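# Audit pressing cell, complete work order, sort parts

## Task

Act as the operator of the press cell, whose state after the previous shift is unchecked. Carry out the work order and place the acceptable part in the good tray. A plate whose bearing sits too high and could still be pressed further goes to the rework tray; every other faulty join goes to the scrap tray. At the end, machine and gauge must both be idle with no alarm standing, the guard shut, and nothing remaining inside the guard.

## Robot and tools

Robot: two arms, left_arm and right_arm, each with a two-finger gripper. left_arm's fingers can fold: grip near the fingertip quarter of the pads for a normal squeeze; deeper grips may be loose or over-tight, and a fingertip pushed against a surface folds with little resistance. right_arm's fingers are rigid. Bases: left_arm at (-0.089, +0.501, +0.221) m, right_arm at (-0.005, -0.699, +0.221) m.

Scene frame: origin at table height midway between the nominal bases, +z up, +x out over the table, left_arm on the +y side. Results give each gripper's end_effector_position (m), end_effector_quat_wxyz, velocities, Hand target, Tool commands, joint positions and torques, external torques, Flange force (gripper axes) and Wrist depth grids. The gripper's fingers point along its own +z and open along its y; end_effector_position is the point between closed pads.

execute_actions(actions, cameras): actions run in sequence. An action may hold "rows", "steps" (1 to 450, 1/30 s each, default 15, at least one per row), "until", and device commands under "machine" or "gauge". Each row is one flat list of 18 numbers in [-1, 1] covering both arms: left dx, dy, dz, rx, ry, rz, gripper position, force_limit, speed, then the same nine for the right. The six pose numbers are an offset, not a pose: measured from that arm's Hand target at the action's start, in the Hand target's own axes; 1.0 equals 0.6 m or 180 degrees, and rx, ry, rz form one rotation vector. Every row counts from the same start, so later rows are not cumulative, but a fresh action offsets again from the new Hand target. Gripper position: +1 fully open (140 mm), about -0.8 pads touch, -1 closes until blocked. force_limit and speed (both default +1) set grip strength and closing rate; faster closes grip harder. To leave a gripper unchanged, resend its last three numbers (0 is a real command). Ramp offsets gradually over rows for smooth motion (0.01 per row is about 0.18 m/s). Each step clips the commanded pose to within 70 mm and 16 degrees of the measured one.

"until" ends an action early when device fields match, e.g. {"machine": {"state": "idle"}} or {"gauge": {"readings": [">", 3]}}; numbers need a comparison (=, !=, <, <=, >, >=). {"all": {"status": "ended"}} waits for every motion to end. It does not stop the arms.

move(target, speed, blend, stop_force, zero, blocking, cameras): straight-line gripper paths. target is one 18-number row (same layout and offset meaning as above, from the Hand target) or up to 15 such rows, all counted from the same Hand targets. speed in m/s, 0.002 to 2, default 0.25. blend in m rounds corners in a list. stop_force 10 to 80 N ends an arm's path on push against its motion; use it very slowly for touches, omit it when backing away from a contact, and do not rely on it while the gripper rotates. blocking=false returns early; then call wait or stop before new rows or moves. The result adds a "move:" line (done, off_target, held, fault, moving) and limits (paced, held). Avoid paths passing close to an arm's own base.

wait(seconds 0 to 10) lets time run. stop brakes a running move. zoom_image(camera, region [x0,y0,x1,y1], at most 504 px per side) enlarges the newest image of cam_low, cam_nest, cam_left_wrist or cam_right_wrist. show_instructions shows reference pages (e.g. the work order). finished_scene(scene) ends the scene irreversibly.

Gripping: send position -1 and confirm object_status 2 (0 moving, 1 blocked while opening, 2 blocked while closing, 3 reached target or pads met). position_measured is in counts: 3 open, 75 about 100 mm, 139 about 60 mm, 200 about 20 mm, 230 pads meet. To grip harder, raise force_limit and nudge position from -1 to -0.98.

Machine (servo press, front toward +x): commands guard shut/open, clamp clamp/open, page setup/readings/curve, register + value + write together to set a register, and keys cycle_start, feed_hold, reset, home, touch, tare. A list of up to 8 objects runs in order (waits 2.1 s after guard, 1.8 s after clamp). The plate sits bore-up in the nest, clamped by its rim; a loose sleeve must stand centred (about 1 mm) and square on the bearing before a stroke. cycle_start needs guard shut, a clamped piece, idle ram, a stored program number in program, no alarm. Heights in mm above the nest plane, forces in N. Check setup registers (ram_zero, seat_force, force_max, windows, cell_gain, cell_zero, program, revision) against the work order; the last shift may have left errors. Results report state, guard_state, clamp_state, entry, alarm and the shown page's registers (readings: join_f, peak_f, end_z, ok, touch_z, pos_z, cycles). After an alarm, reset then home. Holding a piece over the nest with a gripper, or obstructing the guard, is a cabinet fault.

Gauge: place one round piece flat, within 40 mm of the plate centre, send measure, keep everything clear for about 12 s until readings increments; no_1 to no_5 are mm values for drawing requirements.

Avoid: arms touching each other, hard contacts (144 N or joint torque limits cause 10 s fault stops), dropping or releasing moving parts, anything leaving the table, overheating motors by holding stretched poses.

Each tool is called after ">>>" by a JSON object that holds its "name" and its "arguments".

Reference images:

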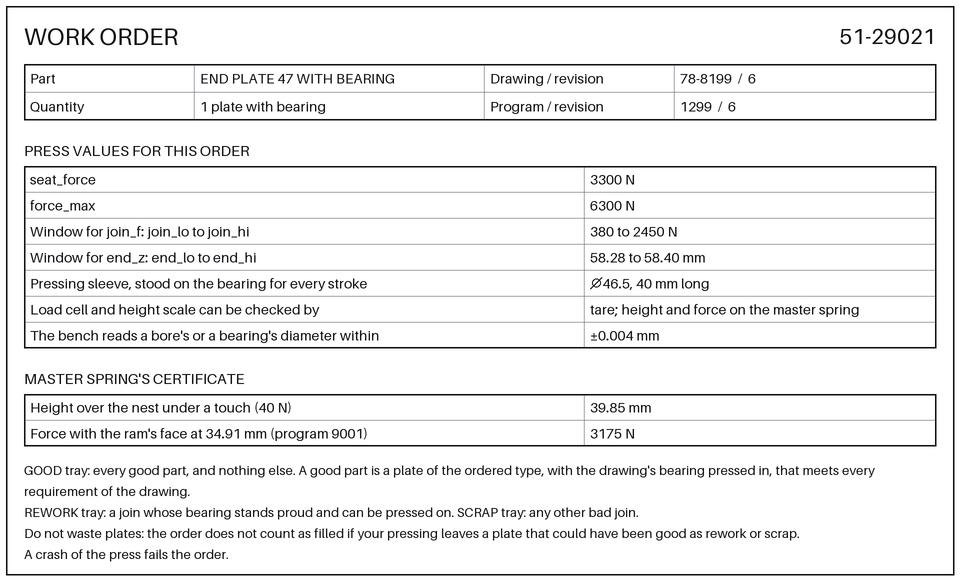

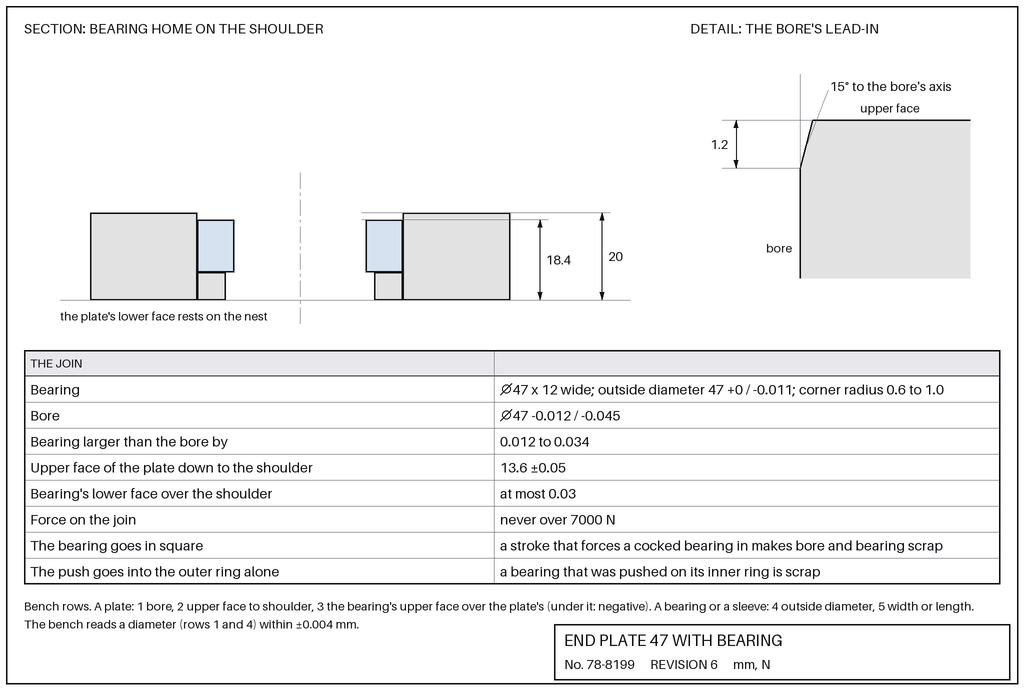

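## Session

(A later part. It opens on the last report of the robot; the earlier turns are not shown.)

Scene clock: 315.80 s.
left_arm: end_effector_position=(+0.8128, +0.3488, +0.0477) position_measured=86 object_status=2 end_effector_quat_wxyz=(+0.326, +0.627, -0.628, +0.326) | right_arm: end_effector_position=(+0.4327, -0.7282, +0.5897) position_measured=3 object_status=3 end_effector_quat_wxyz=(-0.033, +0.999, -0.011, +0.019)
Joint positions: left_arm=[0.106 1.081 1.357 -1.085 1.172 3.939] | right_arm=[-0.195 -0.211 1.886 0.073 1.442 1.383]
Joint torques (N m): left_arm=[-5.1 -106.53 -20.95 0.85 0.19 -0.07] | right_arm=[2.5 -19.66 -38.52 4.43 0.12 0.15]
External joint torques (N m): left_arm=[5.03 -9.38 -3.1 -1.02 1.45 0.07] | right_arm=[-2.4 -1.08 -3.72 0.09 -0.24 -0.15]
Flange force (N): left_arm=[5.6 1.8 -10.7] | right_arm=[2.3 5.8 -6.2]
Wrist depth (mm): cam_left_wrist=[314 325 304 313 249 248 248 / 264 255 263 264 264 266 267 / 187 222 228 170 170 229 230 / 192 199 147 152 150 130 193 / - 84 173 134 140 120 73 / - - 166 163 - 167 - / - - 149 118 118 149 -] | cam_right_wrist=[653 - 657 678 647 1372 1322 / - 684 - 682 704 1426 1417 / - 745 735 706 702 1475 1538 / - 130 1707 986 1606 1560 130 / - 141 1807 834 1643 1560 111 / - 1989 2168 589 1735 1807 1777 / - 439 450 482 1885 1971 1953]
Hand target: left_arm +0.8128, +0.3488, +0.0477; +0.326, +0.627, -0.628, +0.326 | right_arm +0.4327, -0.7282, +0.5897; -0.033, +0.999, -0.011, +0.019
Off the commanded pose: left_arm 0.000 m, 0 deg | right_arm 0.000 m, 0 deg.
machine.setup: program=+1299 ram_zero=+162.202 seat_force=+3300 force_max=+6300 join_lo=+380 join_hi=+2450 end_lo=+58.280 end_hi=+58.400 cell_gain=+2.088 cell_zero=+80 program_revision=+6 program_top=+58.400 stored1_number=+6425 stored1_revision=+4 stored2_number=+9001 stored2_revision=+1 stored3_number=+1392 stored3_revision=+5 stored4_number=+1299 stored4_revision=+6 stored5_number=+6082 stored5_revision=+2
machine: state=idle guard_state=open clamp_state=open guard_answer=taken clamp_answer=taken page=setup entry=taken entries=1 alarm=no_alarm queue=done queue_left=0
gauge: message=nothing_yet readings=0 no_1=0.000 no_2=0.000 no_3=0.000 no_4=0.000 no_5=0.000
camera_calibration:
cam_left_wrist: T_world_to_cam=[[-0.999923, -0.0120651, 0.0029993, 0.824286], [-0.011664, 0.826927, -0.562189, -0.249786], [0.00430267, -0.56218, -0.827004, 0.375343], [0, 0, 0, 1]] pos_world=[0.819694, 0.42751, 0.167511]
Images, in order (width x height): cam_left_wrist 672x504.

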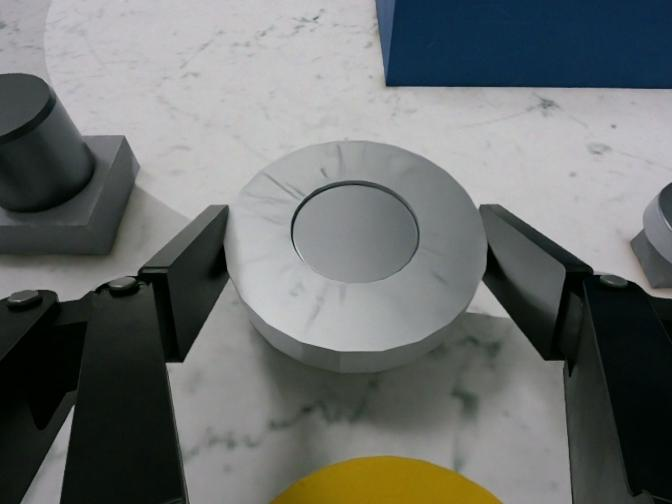

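>>> {"name": "move", "arguments": {"target": [[0.1365,0,-0.0957,0,0,0,-1,0,-1,0,0,0,0,0,0,1,1,1],[0.0817,-0.0667,-0.4643,0.307,0,-0.215,-1,0,-1,0,0,0,0,0,0,1,1,1],[-0.177,-0.1603,-0.6883,0.6143,0,-0.4305,-1,0,-1,0,0,0,0,0,0,1,1,1],[-0.3408,-0.1603,-0.5735,0.6143,0,-0.4305,-1,0,-1,0,0,0,0,0,0,1,1,1]], "cameras": ["cam_low","cam_left_wrist"], "speed": [0.1,0.25,0.25,0.12], "blend": [0.02,0.05,0.02,0]}}

>>> {"name": "zoom_image", "arguments": {"camera": "cam_low", "region": [450, 210, 610, 330]}}

Scene clock: 341.47 s.
left_arm: end_effector_position=(+0.9091, +0.7478, +0.0782) position_measured=86 object_status=2 end_effector_quat_wxyz=(-0.177, +0.819, +0.339, +0.427) | right_arm: end_effector_position=(+0.4327, -0.7282, +0.5897) position_measured=3 object_status=3 end_effector_quat_wxyz=(-0.033, +0.999, -0.011, +0.019)
Joint positions: left_arm=[0.036 0.943 1.622 -4.396 0.638 5.397] | right_arm=[-0.195 -0.211 1.886 0.073 1.442 1.383]
Joint torques (N m): left_arm=[-2.68 -114.74 -30.06 0.52 2.47 -0.15] | right_arm=[2.43 -19.87 -38.41 4.52 0.09 0.14]
External joint torques (N m): left_arm=[2.57 2.51 2.2 -0.39 -0.7 0.15] | right_arm=[-2.38 -0.95 -3.81 -0.01 -0.2 -0.14]
Flange force (N): left_arm=[-0.9 -3.2 1.8] | right_arm=[2.6 5.7 -6.4]
Wrist depth (mm): cam_left_wrist=[2196 2259 2175 371 356 255 227 / 1711 178 189 229 312 289 245 / 264 168 176 170 170 269 264 / 238 178 150 152 150 141 238 / - 84 178 137 140 121 73 / - - 186 168 171 192 - / - - 176 156 173 175 -] | cam_right_wrist=[- - - - - 1364 1330 / - - - 643 678 1417 1408 / - 821 720 763 713 1475 1455 / - 130 1749 - 1630 1594 130 / - 114 1777 - 1735 1721 111 / - 1989 1936 575 1643 1777 1807 / - 441 452 483 1989 1853 1936]
Hand target: left_arm +0.9090, +0.7479, +0.0782; -0.177, +0.819, +0.340, +0.427 | right_arm +0.4327, -0.7282, +0.5897; -0.033, +0.999, -0.011, +0.019
Off the commanded pose: left_arm 0.000 m, 0 deg | right_arm 0.000 m, 0 deg.
machine.setup: program=+1299 ram_zero=+162.202 seat_force=+3300 force_max=+6300 join_lo=+380 join_hi=+2450 end_lo=+58.280 end_hi=+58.400 cell_gain=+2.088 cell_zero=+80 program_revision=+6 program_top=+58.400 stored1_number=+6425 stored1_revision=+4 stored2_number=+9001 stored2_revision=+1 stored3_number=+1392 stored3_revision=+5 stored4_number=+1299 stored4_revision=+6 stored5_number=+6082 stored5_revision=+2
machine: state=idle guard_state=open clamp_state=open guard_answer=taken clamp_answer=taken page=setup entry=taken entries=1 alarm=no_alarm queue=done queue_left=0
gauge: message=nothing_yet readings=0 no_1=0.000 no_2=0.000 no_3=0.000 no_4=0.000 no_5=0.000
move: done
camera_calibration:
cam_left_wrist: T_world_to_cam=[[0.715765, -0.698331, 0.00362803, -0.121332], [-0.575218, -0.592508, -0.563967, 1.01234], [0.395985, 0.401581, -0.825789, -0.452358], [0, 0, 0, 1]] pos_world=[0.848286, 0.696746, 0.197812]
Images, in order (width x height): cam_low 672x504, cam_left_wrist 672x504.

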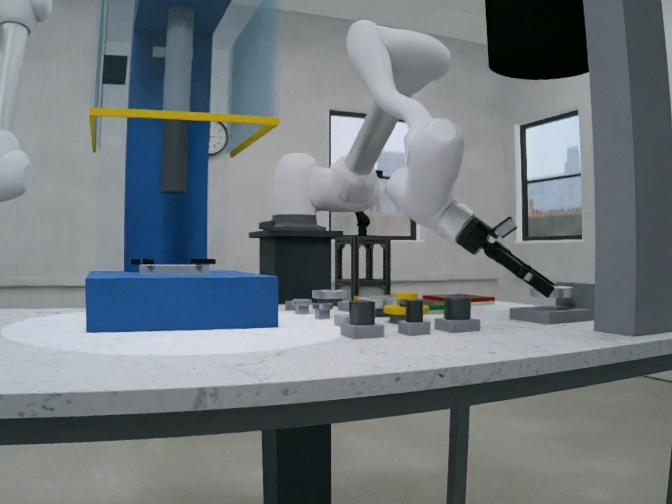

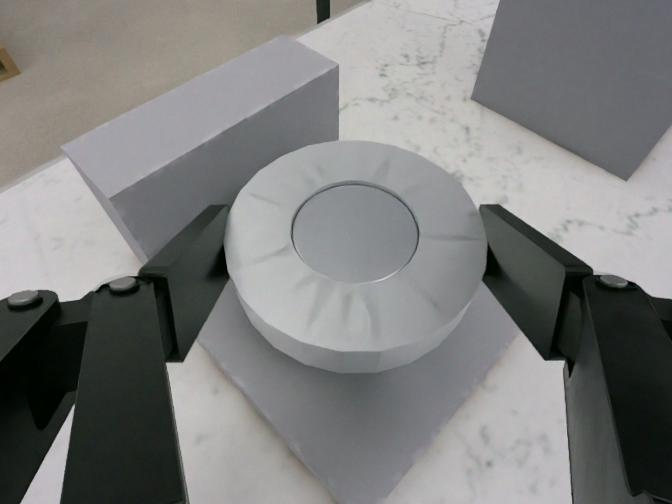

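Scaled by 3.150 from the camera's 672x504 image, which has a finer 960x720 frame.

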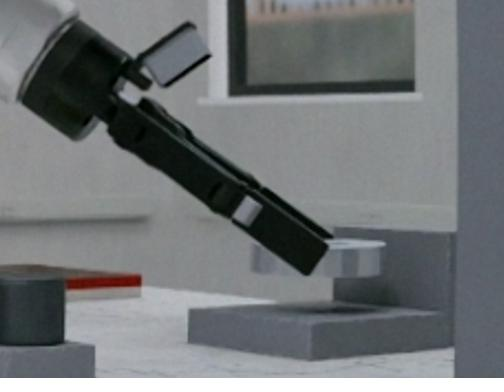

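>>> {"name": "move", "arguments": {"target": [-0.0478,0,0.0335,0,0,0,-1,0,-1,0,0,0,0,0,0,1,1,1], "cameras": ["cam_left_wrist"], "speed": 0.012, "stop_force": 10}}

Scene clock: 349.13 s.
left_arm: end_effector_position=(+0.9092, +0.7480, +0.0511) position_measured=86 object_status=2 end_effector_quat_wxyz=(-0.177, +0.819, +0.340, +0.427) | right_arm: end_effector_position=(+0.4327, -0.7282, +0.5897) position_measured=3 object_status=3 end_effector_quat_wxyz=(-0.033, +0.999, -0.011, +0.019)
Joint positions: left_arm=[0.036 0.98 1.613 -4.361 0.647 5.352] | right_arm=[-0.195 -0.211 1.886 0.073 1.442 1.383]
Joint torques (N m): left_arm=[-0.78 -99.95 -23.26 -0.62 -0.29 0.4] | right_arm=[2.53 -19.3 -38.54 4.45 0.12 0.17]
External joint torques (N m): left_arm=[0.66 -13.87 -3.86 0.68 2.13 -0.4] | right_arm=[-2.45 -1.34 -3.64 0.05 -0.24 -0.17]
Flange force (N): left_arm=[10.3 -4.4 -12.2] | right_arm=[1.7 5.9 -6.2]
Wrist depth (mm): cam_left_wrist=[2097 161 167 193 - 258 226 / 141 146 173 216 269 270 244 / 221 163 176 170 170 227 233 / 206 178 146 152 150 130 206 / - 84 150 134 140 141 73 / - - 160 141 144 169 - / - - 151 131 146 151 -] | cam_right_wrist=[- 671 671 640 655 1364 1322 / 659 699 638 691 - 1417 1465 / - 733 755 723 - 1485 1485 / 1694 131 1721 1191 1668 1527 125 / - 141 1792 837 1721 1763 111 / - 1971 2026 591 1571 1807 1792 / - 441 451 481 1885 1869 1807]
Hand target: left_arm +0.9091, +0.7480, +0.0510; -0.177, +0.819, +0.340, +0.427 (not the last commanded pose) | right_arm +0.4327, -0.7282, +0.5897; -0.033, +0.999, -0.011, +0.019
Off the commanded pose: left_arm 0.008 m, 0 deg | right_arm 0.000 m, 0 deg.
machine.setup: program=+1299 ram_zero=+162.202 seat_force=+3300 force_max=+6300 join_lo=+380 join_hi=+2450 end_lo=+58.280 end_hi=+58.400 cell_gain=+2.088 cell_zero=+80 program_revision=+6 program_top=+58.400 stored1_number=+6425 stored1_revision=+4 stored2_number=+9001 stored2_revision=+1 stored3_number=+1392 stored3_revision=+5 stored4_number=+1299 stored4_revision=+6 stored5_number=+6082 stored5_revision=+2
machine: state=idle guard_state=open clamp_state=open guard_answer=taken clamp_answer=taken page=setup entry=taken entries=1 alarm=no_alarm queue=done queue_left=0
gauge: message=nothing_yet readings=0 no_1=0.000 no_2=0.000 no_3=0.000 no_4=0.000 no_5=0.000
move: contact (left_arm)
camera_calibration:
cam_left_wrist: T_world_to_cam=[[0.715983, -0.698108, 0.00368041, -0.121444], [-0.574761, -0.592453, -0.56449, 0.996952], [0.396256, 0.40205, -0.825431, -0.475514], [0, 0, 0, 1]] pos_world=[0.848385, 0.697046, 0.170713]
Images, in order (width x height): cam_left_wrist 672x504.

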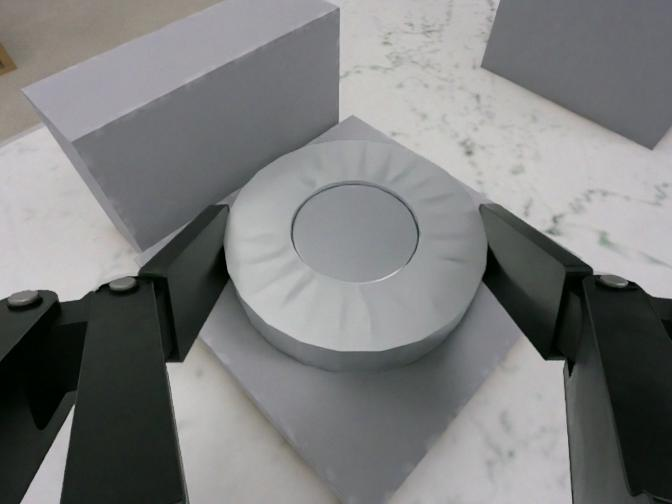

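>>> {"name": "execute_actions", "arguments": {"actions": [{"rows":[[0,0,0,0,0,0,0.45,0,-1,0,0,0,0,0,0,1,1,1]],"steps":40}]}}

>>> {"name": "move", "arguments": {"target": [[0,0,-0.1333,0,0,0,0.45,0,-1,0,0,0,0,0,0,1,1,1],[-0.0343,0,-0.4848,0,0,0,0.45,0,-1,0,0,0,0,0,0,1,1,1]], "cameras": ["cam_low","cam_left_wrist"], "speed": [0.08,0.25], "blend": [0.02,0]}}

>>> {"name": "execute_actions", "arguments": {"actions": [{"gauge":{"measure":true},"steps":420,"until":{"gauge":{"readings":[">=",1]}}}]}}

Scene clock: 359.63 s.
left_arm: end_effector_position=(+0.9091, +0.7480, +0.0510) position_measured=72 object_status=3 end_effector_quat_wxyz=(-0.177, +0.819, +0.340, +0.427) | right_arm: end_effector_position=(+0.4327, -0.7282, +0.5897) position_measured=3 object_status=3 end_effector_quat_wxyz=(-0.033, +0.999, -0.011, +0.019)
Joint positions: left_arm=[0.036 0.98 1.613 -4.361 0.647 5.352] | right_arm=[-0.195 -0.211 1.886 0.073 1.442 1.383]
Joint torques (N m): left_arm=[-2.62 -111.52 -27.03 0.08 1.64 -0.08] | right_arm=[2.24 -19.85 -38.51 4.5 0.09 0.18]
External joint torques (N m): left_arm=[2.15 -1.89 0.12 -0.01 0.17 0.08] | right_arm=[-2.15 -0.96 -3.75 0.02 -0.2 -0.19]
Flange force (N): left_arm=[2.5 -3.0 -1.2] | right_arm=[2.6 5.3 -6.3]
Wrist depth (mm): cam_left_wrist=[2097 161 166 189 306 259 226 / 141 147 173 214 278 269 245 / 221 163 176 170 170 232 233 / 206 123 150 152 150 135 205 / - 98 150 137 140 119 89 / - 166 160 141 144 165 - / - - 151 131 146 151 -] | cam_right_wrist=[661 - - - - 1355 1330 / 592 - 686 709 - 1381 1390 / 680 - - - 720 1495 1475 / - 130 1694 - 1919 1560 130 / - 142 1838 - 1630 1694 111 / - 1989 1869 601 2008 1807 1777 / - 441 455 485 581 1919 1919]
Hand target: left_arm +0.9091, +0.7480, +0.0510; -0.177, +0.819, +0.340, +0.427 | right_arm +0.4327, -0.7282, +0.5897; -0.033, +0.999, -0.011, +0.019
Off the commanded pose: left_arm 0.000 m, 0 deg | right_arm 0.000 m, 0 deg.
machine.setup: program=+1299 ram_zero=+162.202 seat_force=+3300 force_max=+6300 join_lo=+380 join_hi=+2450 end_lo=+58.280 end_hi=+58.400 cell_gain=+2.088 cell_zero=+80 program_revision=+6 program_top=+58.400 stored1_number=+6425 stored1_revision=+4 stored2_number=+9001 stored2_revision=+1 stored3_number=+1392 stored3_revision=+5 stored4_number=+1299 stored4_revision=+6 stored5_number=+6082 stored5_revision=+2
machine: state=idle guard_state=open clamp_state=open guard_answer=taken clamp_answer=taken page=setup entry=taken entries=1 alarm=no_alarm queue=done queue_left=0
gauge: message=nothing_yet readings=0 no_1=0.000 no_2=0.000 no_3=0.000 no_4=0.000 no_5=0.000

Scene clock: 361.83 s.
left_arm: end_effector_position=(+0.7323, +0.5710, +0.2006) position_measured=72 object_status=3 end_effector_quat_wxyz=(-0.177, +0.819, +0.340, +0.427) | right_arm: end_effector_position=(+0.4327, -0.7282, +0.5897) position_measured=3 object_status=3 end_effector_quat_wxyz=(-0.033, +0.999, -0.011, +0.019)
Joint positions: left_arm=[-0.236 0.624 1.998 -4.599 0.788 5.358] | right_arm=[-0.195 -0.211 1.886 0.073 1.442 1.383]
Joint torques (N m): left_arm=[-2.59 -82.94 -25.88 0.64 1.6 -0.13] | right_arm=[2.49 -19.65 -38.64 4.51 0.11 0.17]
External joint torques (N m): left_arm=[2.35 -3.8 0.17 0.1 0.22 0.13] | right_arm=[-2.38 -1.08 -3.59 0 -0.22 -0.17]
Flange force (N): left_arm=[5.5 -4.9 -2.5] | right_arm=[2.1 5.8 -6.0]
Wrist depth (mm): cam_left_wrist=[2351 2399 2375 472 579 549 - / 1989 497 457 442 513 498 514 / 447 438 442 412 433 444 442 / 394 112 374 390 391 138 313 / - 99 350 348 350 119 89 / - 313 313 315 316 286 - / - 285 285 287 288 266 -] | cam_right_wrist=[665 641 - - 632 1390 1314 / 706 753 - 678 661 1417 1381 / - 730 665 - 675 1516 1485 / 1594 131 1668 1073 1630 1583 130 / - 141 1869 824 1668 1681 111 / - 1971 1971 577 589 1763 1777 / - 437 453 481 1919 1885 1838]
Hand target: left_arm +0.7323, +0.5709, +0.2006; -0.177, +0.819, +0.340, +0.427 | right_arm +0.4327, -0.7282, +0.5897; -0.033, +0.999, -0.011, +0.019
Off the commanded pose: left_arm 0.000 m, 0 deg | right_arm 0.000 m, 0 deg.
machine.setup: program=+1299 ram_zero=+162.202 seat_force=+3300 force_max=+6300 join_lo=+380 join_hi=+2450 end_lo=+58.280 end_hi=+58.400 cell_gain=+2.088 cell_zero=+80 program_revision=+6 program_top=+58.400 stored1_number=+6425 stored1_revision=+4 stored2_number=+9001 stored2_revision=+1 stored3_number=+1392 stored3_revision=+5 stored4_number=+1299 stored4_revision=+6 stored5_number=+6082 stored5_revision=+2
machine: state=idle guard_state=open clamp_state=open guard_answer=taken clamp_answer=taken page=setup entry=taken entries=1 alarm=no_alarm queue=done queue_left=0
gauge: message=nothing_yet readings=0 no_1=0.000 no_2=0.000 no_3=0.000 no_4=0.000 no_5=0.000
move: done
camera_calibration:
cam_left_wrist: T_world_to_cam=[[0.715983, -0.698108, 0.00367587, -0.118971], [-0.574899, -0.592591, -0.564205, 0.874818], [0.396054, 0.401848, -0.825627, -0.210508], [0, 0, 0, 1]] pos_world=[0.671486, 0.519946, 0.320213]
Images, in order (width x height): cam_low 672x504, cam_left_wrist 672x504.

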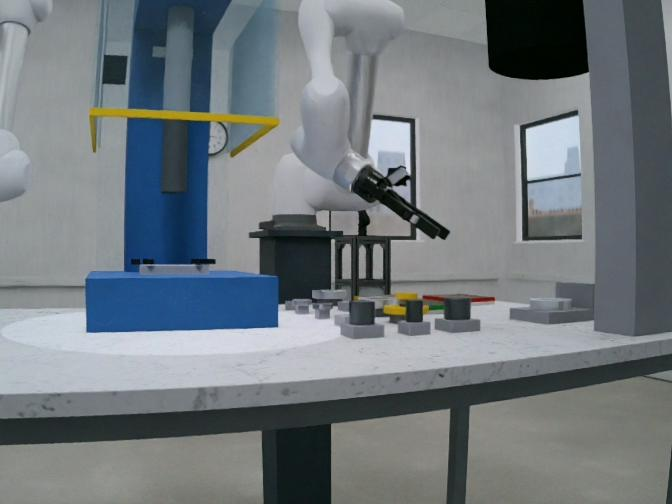

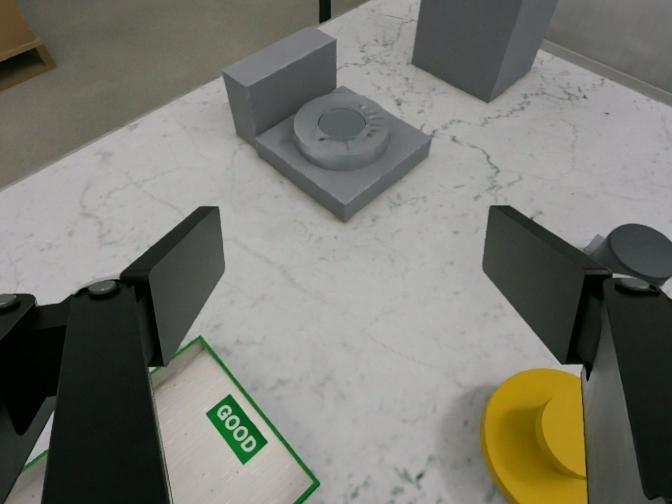

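Scene clock: 374.03 s.
left_arm: end_effector_position=(+0.7323, +0.5709, +0.2006) position_measured=72 object_status=3 end_effector_quat_wxyz=(-0.177, +0.819, +0.340, +0.427) | right_arm: end_effector_position=(+0.4327, -0.7282, +0.5897) position_measured=3 object_status=3 end_effector_quat_wxyz=(-0.033, +0.999, -0.011, +0.019)
Joint positions: left_arm=[-0.236 0.624 1.998 -4.599 0.788 5.358] | right_arm=[-0.195 -0.211 1.886 0.073 1.442 1.383]
Joint torques (N m): left_arm=[-2.4 -84.05 -25.73 0.71 1.64 -0.08] | right_arm=[2.53 -19.75 -38.47 4.49 0.05 0.17]
External joint torques (N m): left_arm=[2.39 -2.73 0.01 0.02 0.19 0.08] | right_arm=[-2.41 -1.22 -3.77 0.02 -0.16 -0.18]
Flange force (N): left_arm=[4.6 -3.8 -1.0] | right_arm=[2.0 5.8 -6.5]
Wrist depth (mm): cam_left_wrist=[2304 2984 2399 - - 467 - / 2041 1989 454 430 513 - 516 / 445 445 443 410 444 443 442 / - 112 384 392 391 138 317 / - 98 343 348 347 112 89 / - 313 309 316 321 286 - / - 285 286 288 286 266 -] | cam_right_wrist=[- 686 680 611 - 1372 1322 / 691 - 716 667 - 1408 1417 / - 743 786 699 735 1465 1495 / 1681 130 1668 - 1606 1606 130 / - 142 1792 686 1763 1694 111 / - 1989 1902 597 1902 1807 1763 / - 439 456 483 1971 1971 1953]
Hand target: left_arm +0.7323, +0.5709, +0.2006; -0.177, +0.819, +0.340, +0.427 | right_arm +0.4327, -0.7282, +0.5897; -0.033, +0.999, -0.011, +0.019
Tool commands: left_gripper/position=+0.45 left_gripper/force_limit=+0.0 left_gripper/speed=-1.0 right_gripper/position=+1.0 right_gripper/force_limit=+1.0 right_gripper/speed=+1.0
Off the commanded pose: left_arm 0.000 m, 0 deg | right_arm 0.000 m, 0 deg.
machine.setup: program=+1299 ram_zero=+162.202 seat_force=+3300 force_max=+6300 join_lo=+380 join_hi=+2450 end_lo=+58.280 end_hi=+58.400 cell_gain=+2.088 cell_zero=+80 program_revision=+6 program_top=+58.400 stored1_number=+6425 stored1_revision=+4 stored2_number=+9001 stored2_revision=+1 stored3_number=+1392 stored3_revision=+5 stored4_number=+1299 stored4_revision=+6 stored5_number=+6082 stored5_revision=+2
machine: state=idle guard_state=open clamp_state=open guard_answer=taken clamp_answer=taken page=setup entry=taken entries=1 alarm=no_alarm queue=done queue_left=0
gauge: message=measure_taken readings=1 no_1=0.000 no_2=0.000 no_3=-1.599 no_4=0.000 no_5=0.000

>>> {"name": "move", "arguments": {"target": [0.0452,0.1068,0.0645,-0.6143,0,0.4305,0.45,0,-1,0,0,0,0,0,0,1,1,1], "cameras": ["cam_left_wrist"], "speed": 0.25}}

Scene clock: 401.53 s.
left_arm: end_effector_position=(+0.8110, +0.5590, +0.2007) position_measured=72 object_status=3 end_effector_quat_wxyz=(+0.326, +0.627, -0.628, +0.326) | right_arm: end_effector_position=(+0.4327, -0.7282, +0.5897) position_measured=3 object_status=3 end_effector_quat_wxyz=(-0.033, +0.999, -0.011, +0.019)
Joint positions: left_arm=[0.327 0.965 1.247 -0.904 1.429 3.835] | right_arm=[-0.195 -0.211 1.886 0.073 1.442 1.383]
Joint torques (N m): left_arm=[-2.46 -114.38 -31.25 0.32 1.34 -0.04] | right_arm=[2.42 -19.58 -38.53 4.49 0.12 0.15]
External joint torques (N m): left_arm=[2.76 -2.24 0.31 0.09 0.11 0.03] | right_arm=[-2.4 -1.13 -3.71 0.02 -0.23 -0.16]
Flange force (N): left_arm=[1.0 4.6 -2.6] | right_arm=[2.1 5.7 -6.2]
Wrist depth (mm): cam_left_wrist=[608 606 632 545 - 442 468 / 513 514 479 499 511 521 510 / 442 436 434 440 445 434 434 / - 112 382 332 392 138 390 / - 98 348 335 335 112 89 / - 316 314 311 316 316 - / - 288 289 288 292 288 -] | cam_right_wrist=[- - - 673 645 1372 1364 / - - - - 659 1446 1338 / - - - 723 - 1465 1475 / - 131 1655 - 1506 1516 130 / - 141 1838 769 1735 1694 111 / - 1936 1853 592 1792 1792 1792 / - 441 455 477 1885 1936 -]
Hand target: left_arm +0.8110, +0.5591, +0.2007; +0.326, +0.627, -0.628, +0.326 | right_arm +0.4327, -0.7282, +0.5897; -0.033, +0.999, -0.011, +0.019
Off the commanded pose: left_arm 0.000 m, 0 deg | right_arm 0.000 m, 0 deg.
machine.setup: program=+1299 ram_zero=+162.202 seat_force=+3300 force_max=+6300 join_lo=+380 join_hi=+2450 end_lo=+58.280 end_hi=+58.400 cell_gain=+2.088 cell_zero=+80 program_revision=+6 program_top=+58.400 stored1_number=+6425 stored1_revision=+4 stored2_number=+9001 stored2_revision=+1 stored3_number=+1392 stored3_revision=+5 stored4_number=+1299 stored4_revision=+6 stored5_number=+6082 stored5_revision=+2
machine: state=idle guard_state=open clamp_state=open guard_answer=taken clamp_answer=taken page=setup entry=taken entries=1 alarm=no_alarm queue=done queue_left=0
gauge: message=measure_taken readings=1 no_1=0.000 no_2=0.000 no_3=-1.599 no_4=0.000 no_5=0.000
move: done
camera_calibration:
cam_left_wrist: T_world_to_cam=[[-0.999923, -0.0121272, 0.00255279, 0.824647], [-0.0114658, 0.827096, -0.561943, -0.337989], [0.00470338, -0.561929, -0.827172, 0.619757], [0, 0, 0, 1]] pos_world=[0.817793, 0.63781, 0.32061]
Images, in order (width x height): cam_left_wrist 672x504.

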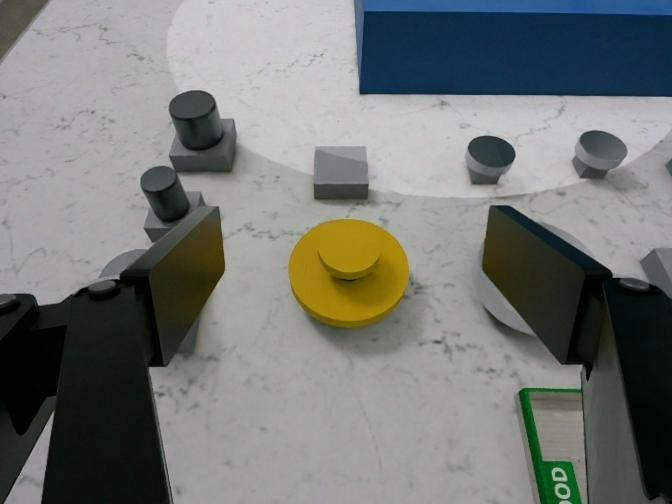

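>>> {"name": "zoom_image", "arguments": {"camera": "cam_left_wrist", "region": [270, 200, 430, 340]}}

>>> {"name": "zoom_image", "arguments": {"camera": "cam_low", "region": [370, 280, 450, 330]}}

Scaled by 3.150 from the camera's 672x504 image, which has a finer 960x720 frame.

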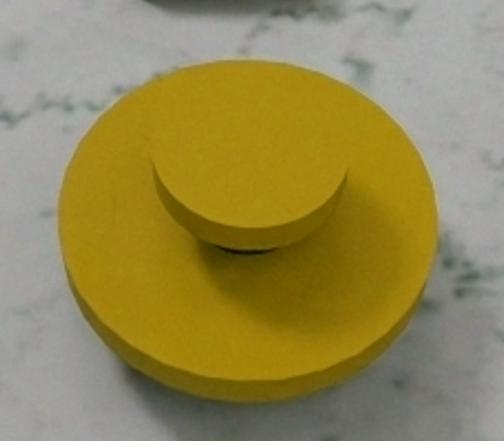

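This scene's latest camera images include none from cam_low. They are from: cam_left_wrist. cam_low's image comes with the result of a call that names it in "cameras".

>>> {"name": "move", "arguments": {"target": [[-0.1297,0,0.144,0,0,0,0.45,0,-1,0,0,0,0,0,0,1,1,1],[-0.1298,0,0.2775,0,0,0,0.45,0,-1,0,0,0,0,0,0,1,1,1]], "cameras": ["cam_low","cam_left_wrist"], "speed": [0.15,0.06]}}

>>> {"name": "zoom_image", "arguments": {"camera": "cam_low", "region": [330, 270, 480, 340]}}

Scene clock: 426.23 s.
left_arm: end_effector_position=(+0.8112, +0.4675, +0.0412) position_measured=72 object_status=3 end_effector_quat_wxyz=(+0.326, +0.627, -0.628, +0.326) | right_arm: end_effector_position=(+0.4327, -0.7282, +0.5897) position_measured=3 object_status=3 end_effector_quat_wxyz=(-0.033, +0.999, -0.011, +0.019)
Joint positions: left_arm=[0.234 1.112 1.296 -0.995 1.259 3.957] | right_arm=[-0.195 -0.211 1.886 0.073 1.442 1.383]
Joint torques (N m): left_arm=[-1.98 -116.54 -25.45 -0.27 1.18 -0.12] | right_arm=[2.34 -19.53 -38.58 4.49 0.13 0.13]
External joint torques (N m): left_arm=[1.93 -2.08 0.42 0.35 0.49 0.12] | right_arm=[-2.36 -0.54 -3.47 0 -0.25 -0.13]
Flange force (N): left_arm=[1.4 3.6 -3.2] | right_arm=[2.9 5.7 -5.7]
Wrist depth (mm): cam_left_wrist=[248 250 300 310 311 303 238 / 216 253 254 - 253 254 248 / 205 219 219 133 137 220 220 / 198 122 150 129 145 138 150 / - 98 166 136 139 128 89 / - 156 157 154 154 157 - / - 142 142 143 143 143 -] | cam_right_wrist=[675 655 651 - - 1330 1330 / 684 - 695 - 691 1465 1408 / 720 - 738 - 695 1516 1527 / 1707 130 1735 - 1630 1583 130 / - 141 1763 691 1681 1721 111 / - 1953 1822 602 1853 1792 1885 / - 440 453 486 1919 1919 1919]
Hand target: left_arm +0.8112, +0.4676, +0.0413; +0.326, +0.627, -0.628, +0.326 | right_arm +0.4327, -0.7282, +0.5897; -0.033, +0.999, -0.011, +0.019
Off the commanded pose: left_arm 0.000 m, 0 deg | right_arm 0.000 m, 0 deg.
machine.setup: program=+1299 ram_zero=+162.202 seat_force=+3300 force_max=+6300 join_lo=+380 join_hi=+2450 end_lo=+58.280 end_hi=+58.400 cell_gain=+2.088 cell_zero=+80 program_revision=+6 program_top=+58.400 stored1_number=+6425 stored1_revision=+4 stored2_number=+9001 stored2_revision=+1 stored3_number=+1392 stored3_revision=+5 stored4_number=+1299 stored4_revision=+6 stored5_number=+6082 stored5_revision=+2
machine: state=idle guard_state=open clamp_state=open guard_answer=taken clamp_answer=taken page=setup entry=taken entries=1 alarm=no_alarm queue=done queue_left=0
gauge: message=measure_taken readings=1 no_1=0.000 no_2=0.000 no_3=-1.599 no_4=0.000 no_5=0.000
move: done
camera_calibration:
cam_left_wrist: T_world_to_cam=[[-0.999924, -0.0120707, 0.00263618, 0.824099], [-0.0114655, 0.827051, -0.56201, -0.351819], [0.00460358, -0.561998, -0.827126, 0.436462], [0, 0, 0, 1]] pos_world=[0.817993, 0.54621, 0.16111]
Images, in order (width x height): cam_low 672x504, cam_left_wrist 672x504.

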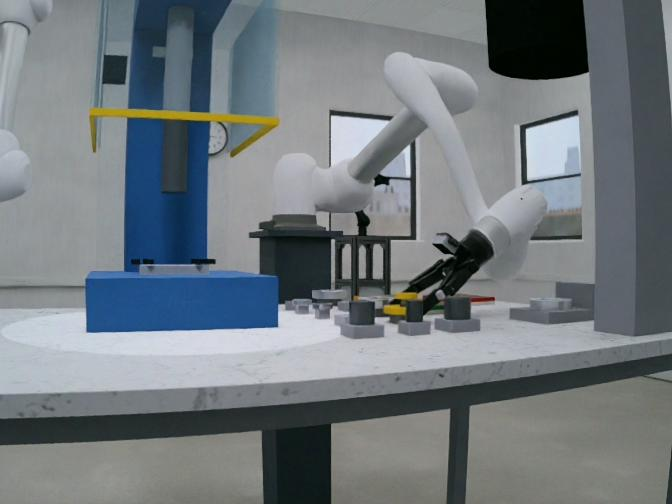

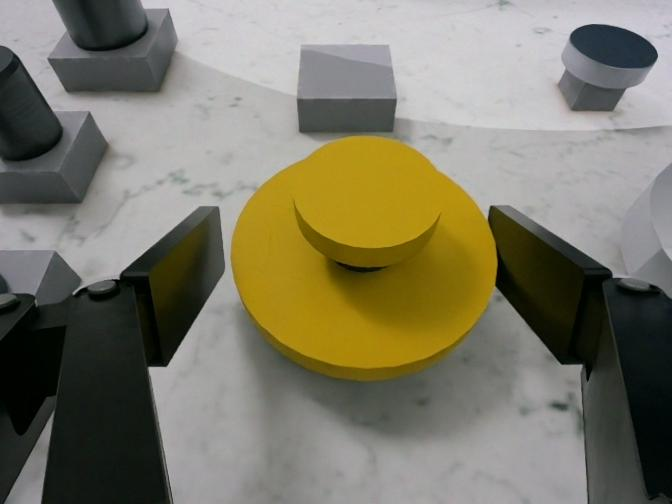

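Scaled by 3.360 from the camera's 672x504 image, which has a finer 960x720 frame.

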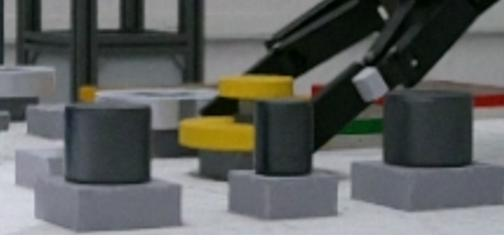

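>>> {"name": "move", "arguments": {"target": [0,0.0055,0,0,0,0,0.45,0,-1,0,0,0,0,0,0,1,1,1], "speed": 0.03}}

>>> {"name": "execute_actions", "arguments": {"actions": [{"rows":[[0,0,0,0,0,0,-1,0,-1,0,0,0,0,0,0,1,1,1]],"steps":60}], "cameras": ["cam_left_wrist"]}}

Scene clock: 433.53 s.
left_arm: end_effector_position=(+0.8079, +0.4676, +0.0413) position_measured=72 object_status=3 end_effector_quat_wxyz=(+0.326, +0.627, -0.628, +0.326) | right_arm: end_effector_position=(+0.4327, -0.7282, +0.5897) position_measured=3 object_status=3 end_effector_quat_wxyz=(-0.033, +0.999, -0.011, +0.019)
Joint positions: left_arm=[0.234 1.109 1.304 -0.996 1.256 3.962] | right_arm=[-0.195 -0.211 1.886 0.073 1.442 1.383]
Joint torques (N m): left_arm=[-2.6 -116.22 -24.8 -0.05 1.5 -0.01] | right_arm=[2.44 -20.03 -38.46 4.49 0.18 0.21]
External joint torques (N m): left_arm=[2.25 -1.87 0 0.12 0.18 0.01] | right_arm=[-2.45 -0.29 -3.7 0.01 -0.3 -0.21]
Flange force (N): left_arm=[0.8 2.4 -3.1] | right_arm=[3.5 6.2 -5.9]
Wrist depth (mm): cam_left_wrist=[248 249 289 313 301 303 293 / 255 253 253 228 253 254 248 / 207 219 219 137 163 221 220 / 198 123 150 127 149 138 150 / - 98 142 136 139 128 89 / - 156 157 154 154 157 - / - 142 143 143 143 143 -] | cam_right_wrist=[- 663 - 655 621 1314 1338 / 636 697 638 - - 1426 1381 / - - - - 713 1495 1475 / - 130 1643 1465 1630 1549 130 / - 141 1807 - 1681 1655 111 / - 1971 1902 589 1777 1807 1822 / - 439 453 485 578 1885 1853]
Hand target: left_arm +0.8079, +0.4676, +0.0413; +0.326, +0.627, -0.628, +0.326 | right_arm +0.4327, -0.7282, +0.5897; -0.033, +0.999, -0.011, +0.019
Off the commanded pose: left_arm 0.000 m, 0 deg | right_arm 0.000 m, 0 deg.
machine.setup: program=+1299 ram_zero=+162.202 seat_force=+3300 force_max=+6300 join_lo=+380 join_hi=+2450 end_lo=+58.280 end_hi=+58.400 cell_gain=+2.088 cell_zero=+80 program_revision=+6 program_top=+58.400 stored1_number=+6425 stored1_revision=+4 stored2_number=+9001 stored2_revision=+1 stored3_number=+1392 stored3_revision=+5 stored4_number=+1299 stored4_revision=+6 stored5_number=+6082 stored5_revision=+2
machine: state=idle guard_state=open clamp_state=open guard_answer=taken clamp_answer=taken page=setup entry=taken entries=1 alarm=no_alarm queue=done queue_left=0
gauge: message=measure_taken readings=1 no_1=0.000 no_2=0.000 no_3=-1.599 no_4=0.000 no_5=0.000
move: done

Scene clock: 435.73 s.
left_arm: end_effector_position=(+0.8079, +0.4676, +0.0413) position_measured=85 object_status=2 end_effector_quat_wxyz=(+0.326, +0.627, -0.628, +0.326) | right_arm: end_effector_position=(+0.4327, -0.7282, +0.5897) position_measured=3 object_status=3 end_effector_quat_wxyz=(-0.033, +0.999, -0.011, +0.019)
Joint positions: left_arm=[0.235 1.109 1.304 -0.996 1.256 3.962] | right_arm=[-0.195 -0.211 1.886 0.073 1.442 1.383]
Joint torques (N m): left_arm=[-7.65 -107.24 -20.43 1.05 0.55 -0.15] | right_arm=[2.75 -19.9 -38.43 4.43 0.13 0.17]
External joint torques (N m): left_arm=[7.64 -10.73 -4.24 -0.97 1.13 0.15] | right_arm=[-2.81 -0.27 -3.67 0.06 -0.25 -0.17]
Flange force (N): left_arm=[4.9 1.6 -13.4] | right_arm=[3.4 6.9 -6.0]
Wrist depth (mm): cam_left_wrist=[248 249 300 314 301 301 293 / 254 253 261 - 255 255 248 / 208 220 215 137 141 226 227 / 198 194 148 126 149 135 152 / - 90 142 136 139 166 73 / - - 157 154 154 160 - / - - 143 143 143 143 -] | cam_right_wrist=[614 661 673 661 - 1372 1322 / 669 702 684 673 - 1426 1390 / 643 - 723 730 743 1516 1465 / - 131 1721 1018 1606 1606 130 / - 142 1735 748 1749 1707 111 / - 1885 1936 574 1681 1777 1777 / - 441 454 479 1902 1971 1953]
Hand target: left_arm +0.8079, +0.4676, +0.0413; +0.326, +0.627, -0.628, +0.326 | right_arm +0.4327, -0.7282, +0.5897; -0.033, +0.999, -0.011, +0.019
Off the commanded pose: left_arm 0.000 m, 0 deg | right_arm 0.000 m, 0 deg.
machine.setup: program=+1299 ram_zero=+162.202 seat_force=+3300 force_max=+6300 join_lo=+380 join_hi=+2450 end_lo=+58.280 end_hi=+58.400 cell_gain=+2.088 cell_zero=+80 program_revision=+6 program_top=+58.400 stored1_number=+6425 stored1_revision=+4 stored2_number=+9001 stored2_revision=+1 stored3_number=+1392 stored3_revision=+5 stored4_number=+1299 stored4_revision=+6 stored5_number=+6082 stored5_revision=+2
machine: state=idle guard_state=open clamp_state=open guard_answer=taken clamp_answer=taken page=setup entry=taken entries=1 alarm=no_alarm queue=done queue_left=0
gauge: message=measure_taken readings=1 no_1=0.000 no_2=0.000 no_3=-1.599 no_4=0.000 no_5=0.000
camera_calibration:
cam_left_wrist: T_world_to_cam=[[-0.999923, -0.0121272, 0.00255279, 0.820846], [-0.0114658, 0.827096, -0.561943, -0.352058], [0.00470338, -0.561929, -0.827172, 0.436478], [0, 0, 0, 1]] pos_world=[0.814693, 0.54641, 0.16111]
Images, in order (width x height): cam_left_wrist 672x504.

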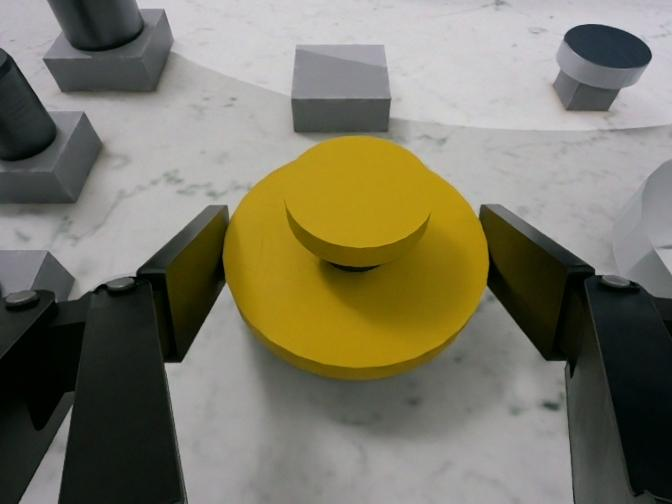

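>>> {"name": "move", "arguments": {"target": [[0.1365,0,-0.0957,0,0,0,-1,0,-1,0,0,0,0,0,0,1,1,1],[0.4238,0.3432,0.0238,0,0,0,-1,0,-1,0,0,0,0,0,0,1,1,1],[0.6228,0.3432,0.4858,0,0,0,-1,0,-1,0,0,0,0,0,0,1,1,1]], "cameras": ["cam_nest","cam_left_wrist"], "speed": [0.1,0.2,0.15], "blend": [0.02,0.05,0]}}

Scene clock: 452.87 s.
left_arm: end_effector_position=(+0.6018, +0.0142, +0.1793) position_measured=85 object_status=2 end_effector_quat_wxyz=(+0.326, +0.627, -0.628, +0.326) | right_arm: end_effector_position=(+0.4327, -0.7282, +0.5897) position_measured=3 object_status=3 end_effector_quat_wxyz=(-0.033, +0.999, -0.011, +0.019)
Joint positions: left_arm=[-0.338 0.728 1.826 -1.461 0.884 3.976] | right_arm=[-0.195 -0.211 1.886 0.073 1.442 1.383]
Joint torques (N m): left_arm=[-2.47 -93.5 -23.59 -2.15 3.15 -0.14] | right_arm=[2.38 -19.85 -38.49 4.5 0.11 0.14]
External joint torques (N m): left_arm=[2.46 3.4 3.11 1.23 -1.46 0.14] | right_arm=[-2.3 -0.88 -3.78 0.01 -0.23 -0.14]
Flange force (N): left_arm=[-5.5 1.4 -1.3] | right_arm=[2.7 5.5 -6.3]
Wrist depth (mm): cam_left_wrist=[569 550 549 533 562 569 784 / 475 315 491 302 492 316 215 / 410 273 273 137 164 273 240 / 238 240 149 126 149 135 206 / - 90 142 136 139 142 73 / - - 195 171 188 195 - / - - 177 159 159 178 -] | cam_right_wrist=[671 - - 661 - 1399 1338 / 655 678 709 697 657 1426 1446 / 824 693 - 699 697 1495 1485 / 1707 131 1694 1822 1643 1538 130 / - 141 1777 780 1707 1681 111 / - 1989 1936 577 1971 1822 1749 / - 442 456 483 1989 1902 1902]
Hand target: left_arm +0.6019, +0.0143, +0.1792; +0.326, +0.627, -0.628, +0.326 | right_arm +0.4327, -0.7282, +0.5897; -0.033, +0.999, -0.011, +0.019
Off the commanded pose: left_arm 0.000 m, 0 deg | right_arm 0.000 m, 0 deg.
machine.setup: program=+1299 ram_zero=+162.202 seat_force=+3300 force_max=+6300 join_lo=+380 join_hi=+2450 end_lo=+58.280 end_hi=+58.400 cell_gain=+2.088 cell_zero=+80 program_revision=+6 program_top=+58.400 stored1_number=+6425 stored1_revision=+4 stored2_number=+9001 stored2_revision=+1 stored3_number=+1392 stored3_revision=+5 stored4_number=+1299 stored4_revision=+6 stored5_number=+6082 stored5_revision=+2
machine: state=idle guard_state=open clamp_state=open guard_answer=taken clamp_answer=taken page=setup entry=taken entries=1 alarm=no_alarm queue=done queue_left=0
gauge: message=measure_taken readings=1 no_1=0.000 no_2=0.000 no_3=-1.599 no_4=0.000 no_5=0.000
move: done
camera_calibration:
cam_left_wrist: T_world_to_cam=[[-0.999923, -0.0121272, 0.00255279, 0.60901], [-0.0114658, 0.827096, -0.561943, 0.0982164], [0.00470338, -0.561929, -0.827172, 0.296761], [0, 0, 0, 1]] pos_world=[0.608693, 0.0929101, 0.29911]
Images, in order (width x height): cam_nest 672x504, cam_left_wrist 672x504.

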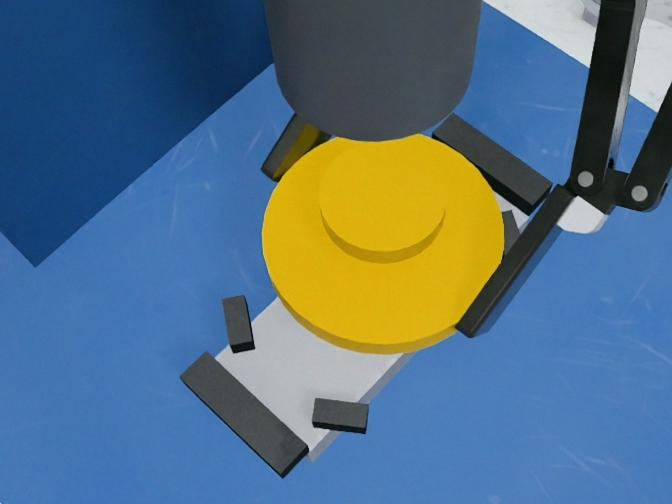

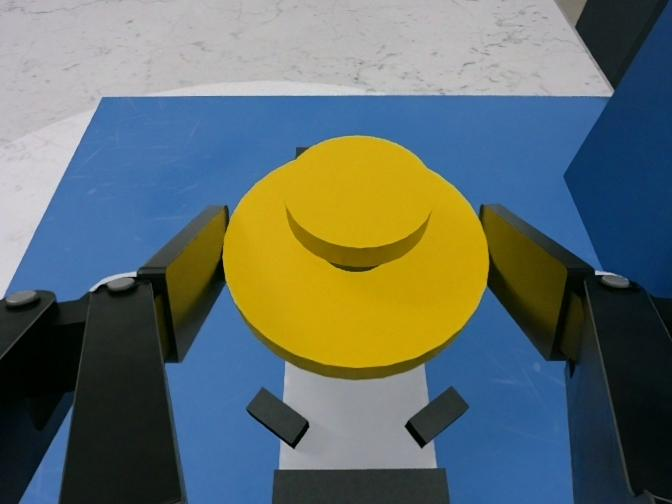

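>>> {"name": "move", "arguments": {"target": [-0.0614,0,0.043,0,0,0,-1,0,-1,0,0,0,0,0,0,1,1,1], "cameras": ["cam_nest","cam_left_wrist"], "speed": 0.014, "stop_force": 10}}

Scene clock: 462.33 s.
left_arm: end_effector_position=(+0.6021, +0.0143, +0.1388) position_measured=85 object_status=2 end_effector_quat_wxyz=(+0.326, +0.627, -0.628, +0.327) | right_arm: end_effector_position=(+0.4327, -0.7282, +0.5897) position_measured=3 object_status=3 end_effector_quat_wxyz=(-0.033, +0.999, -0.011, +0.019)
Joint positions: left_arm=[-0.338 0.786 1.823 -1.506 0.879 4.046] | right_arm=[-0.195 -0.211 1.886 0.073 1.442 1.383]
Joint torques (N m): left_arm=[-1.88 -78.89 -16.9 -0.44 -2.37 0.09] | right_arm=[2.42 -19.6 -38.46 4.45 0.12 0.16]
External joint torques (N m): left_arm=[1.72 -13.32 -1.56 -0.52 4.17 -0.09] | right_arm=[-2.35 -1.01 -3.75 0.07 -0.23 -0.17]
Flange force (N): left_arm=[11.5 6.0 -16.4] | right_arm=[2.4 5.7 -6.3]
Wrist depth (mm): cam_left_wrist=[490 493 282 490 493 496 510 / 251 250 250 204 251 251 216 / 217 217 217 137 164 217 212 / 196 191 149 126 149 135 191 / - 90 142 136 139 142 73 / - - 149 132 125 155 - / - - 139 110 109 141 -] | cam_right_wrist=[- 659 634 609 - 1372 1322 / - 695 684 - 653 1446 1372 / - - - - - 1538 1485 / - 131 1721 1275 1668 1594 130 / - 141 1885 745 1681 1681 111 / - 1869 1885 569 1971 1777 1822 / - 438 451 483 1971 2008 1853]
Hand target: left_arm +0.6020, +0.0143, +0.1388; +0.326, +0.627, -0.628, +0.326 (not the last commanded pose) | right_arm +0.4327, -0.7282, +0.5897; -0.033, +0.999, -0.011, +0.019
Off the commanded pose: left_arm 0.005 m, 0 deg | right_arm 0.000 m, 0 deg.
machine.setup: program=+1299 ram_zero=+162.202 seat_force=+3300 force_max=+6300 join_lo=+380 join_hi=+2450 end_lo=+58.280 end_hi=+58.400 cell_gain=+2.088 cell_zero=+80 program_revision=+6 program_top=+58.400 stored1_number=+6425 stored1_revision=+4 stored2_number=+9001 stored2_revision=+1 stored3_number=+1392 stored3_revision=+5 stored4_number=+1299 stored4_revision=+6 stored5_number=+6082 stored5_revision=+2
machine: state=idle guard_state=open clamp_state=open guard_answer=taken clamp_answer=taken page=setup entry=taken entries=1 alarm=no_alarm queue=done queue_left=0
gauge: message=measure_taken readings=1 no_1=0.000 no_2=0.000 no_3=-1.599 no_4=0.000 no_5=0.000
move: contact (left_arm)
camera_calibration:
cam_left_wrist: T_world_to_cam=[[-0.999922, -0.0122401, 0.00239065, 0.609366], [-0.0114669, 0.826971, -0.562128, 0.0754375], [0.00490348, -0.562112, -0.827047, 0.263179], [0, 0, 0, 1]] pos_world=[0.608893, 0.0930102, 0.25861]
Images, in order (width x height): cam_nest 672x504, cam_left_wrist 672x504.

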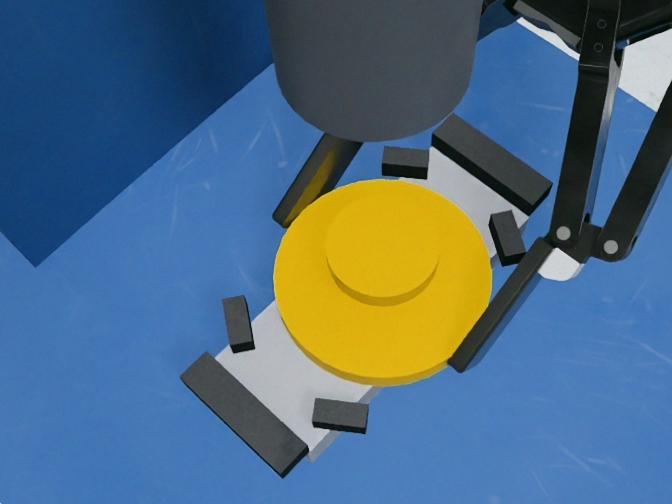

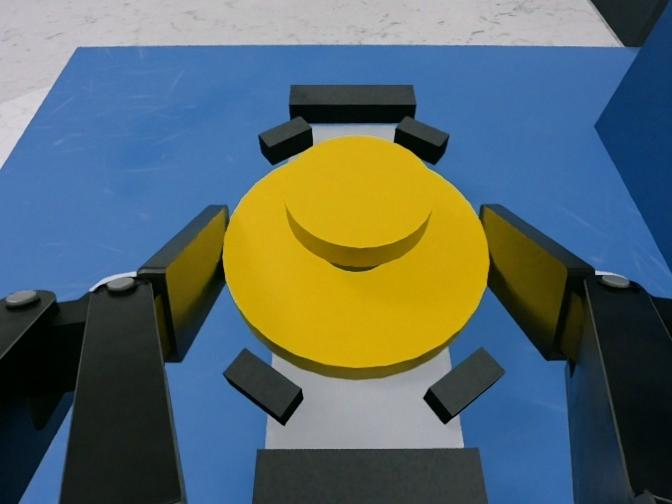

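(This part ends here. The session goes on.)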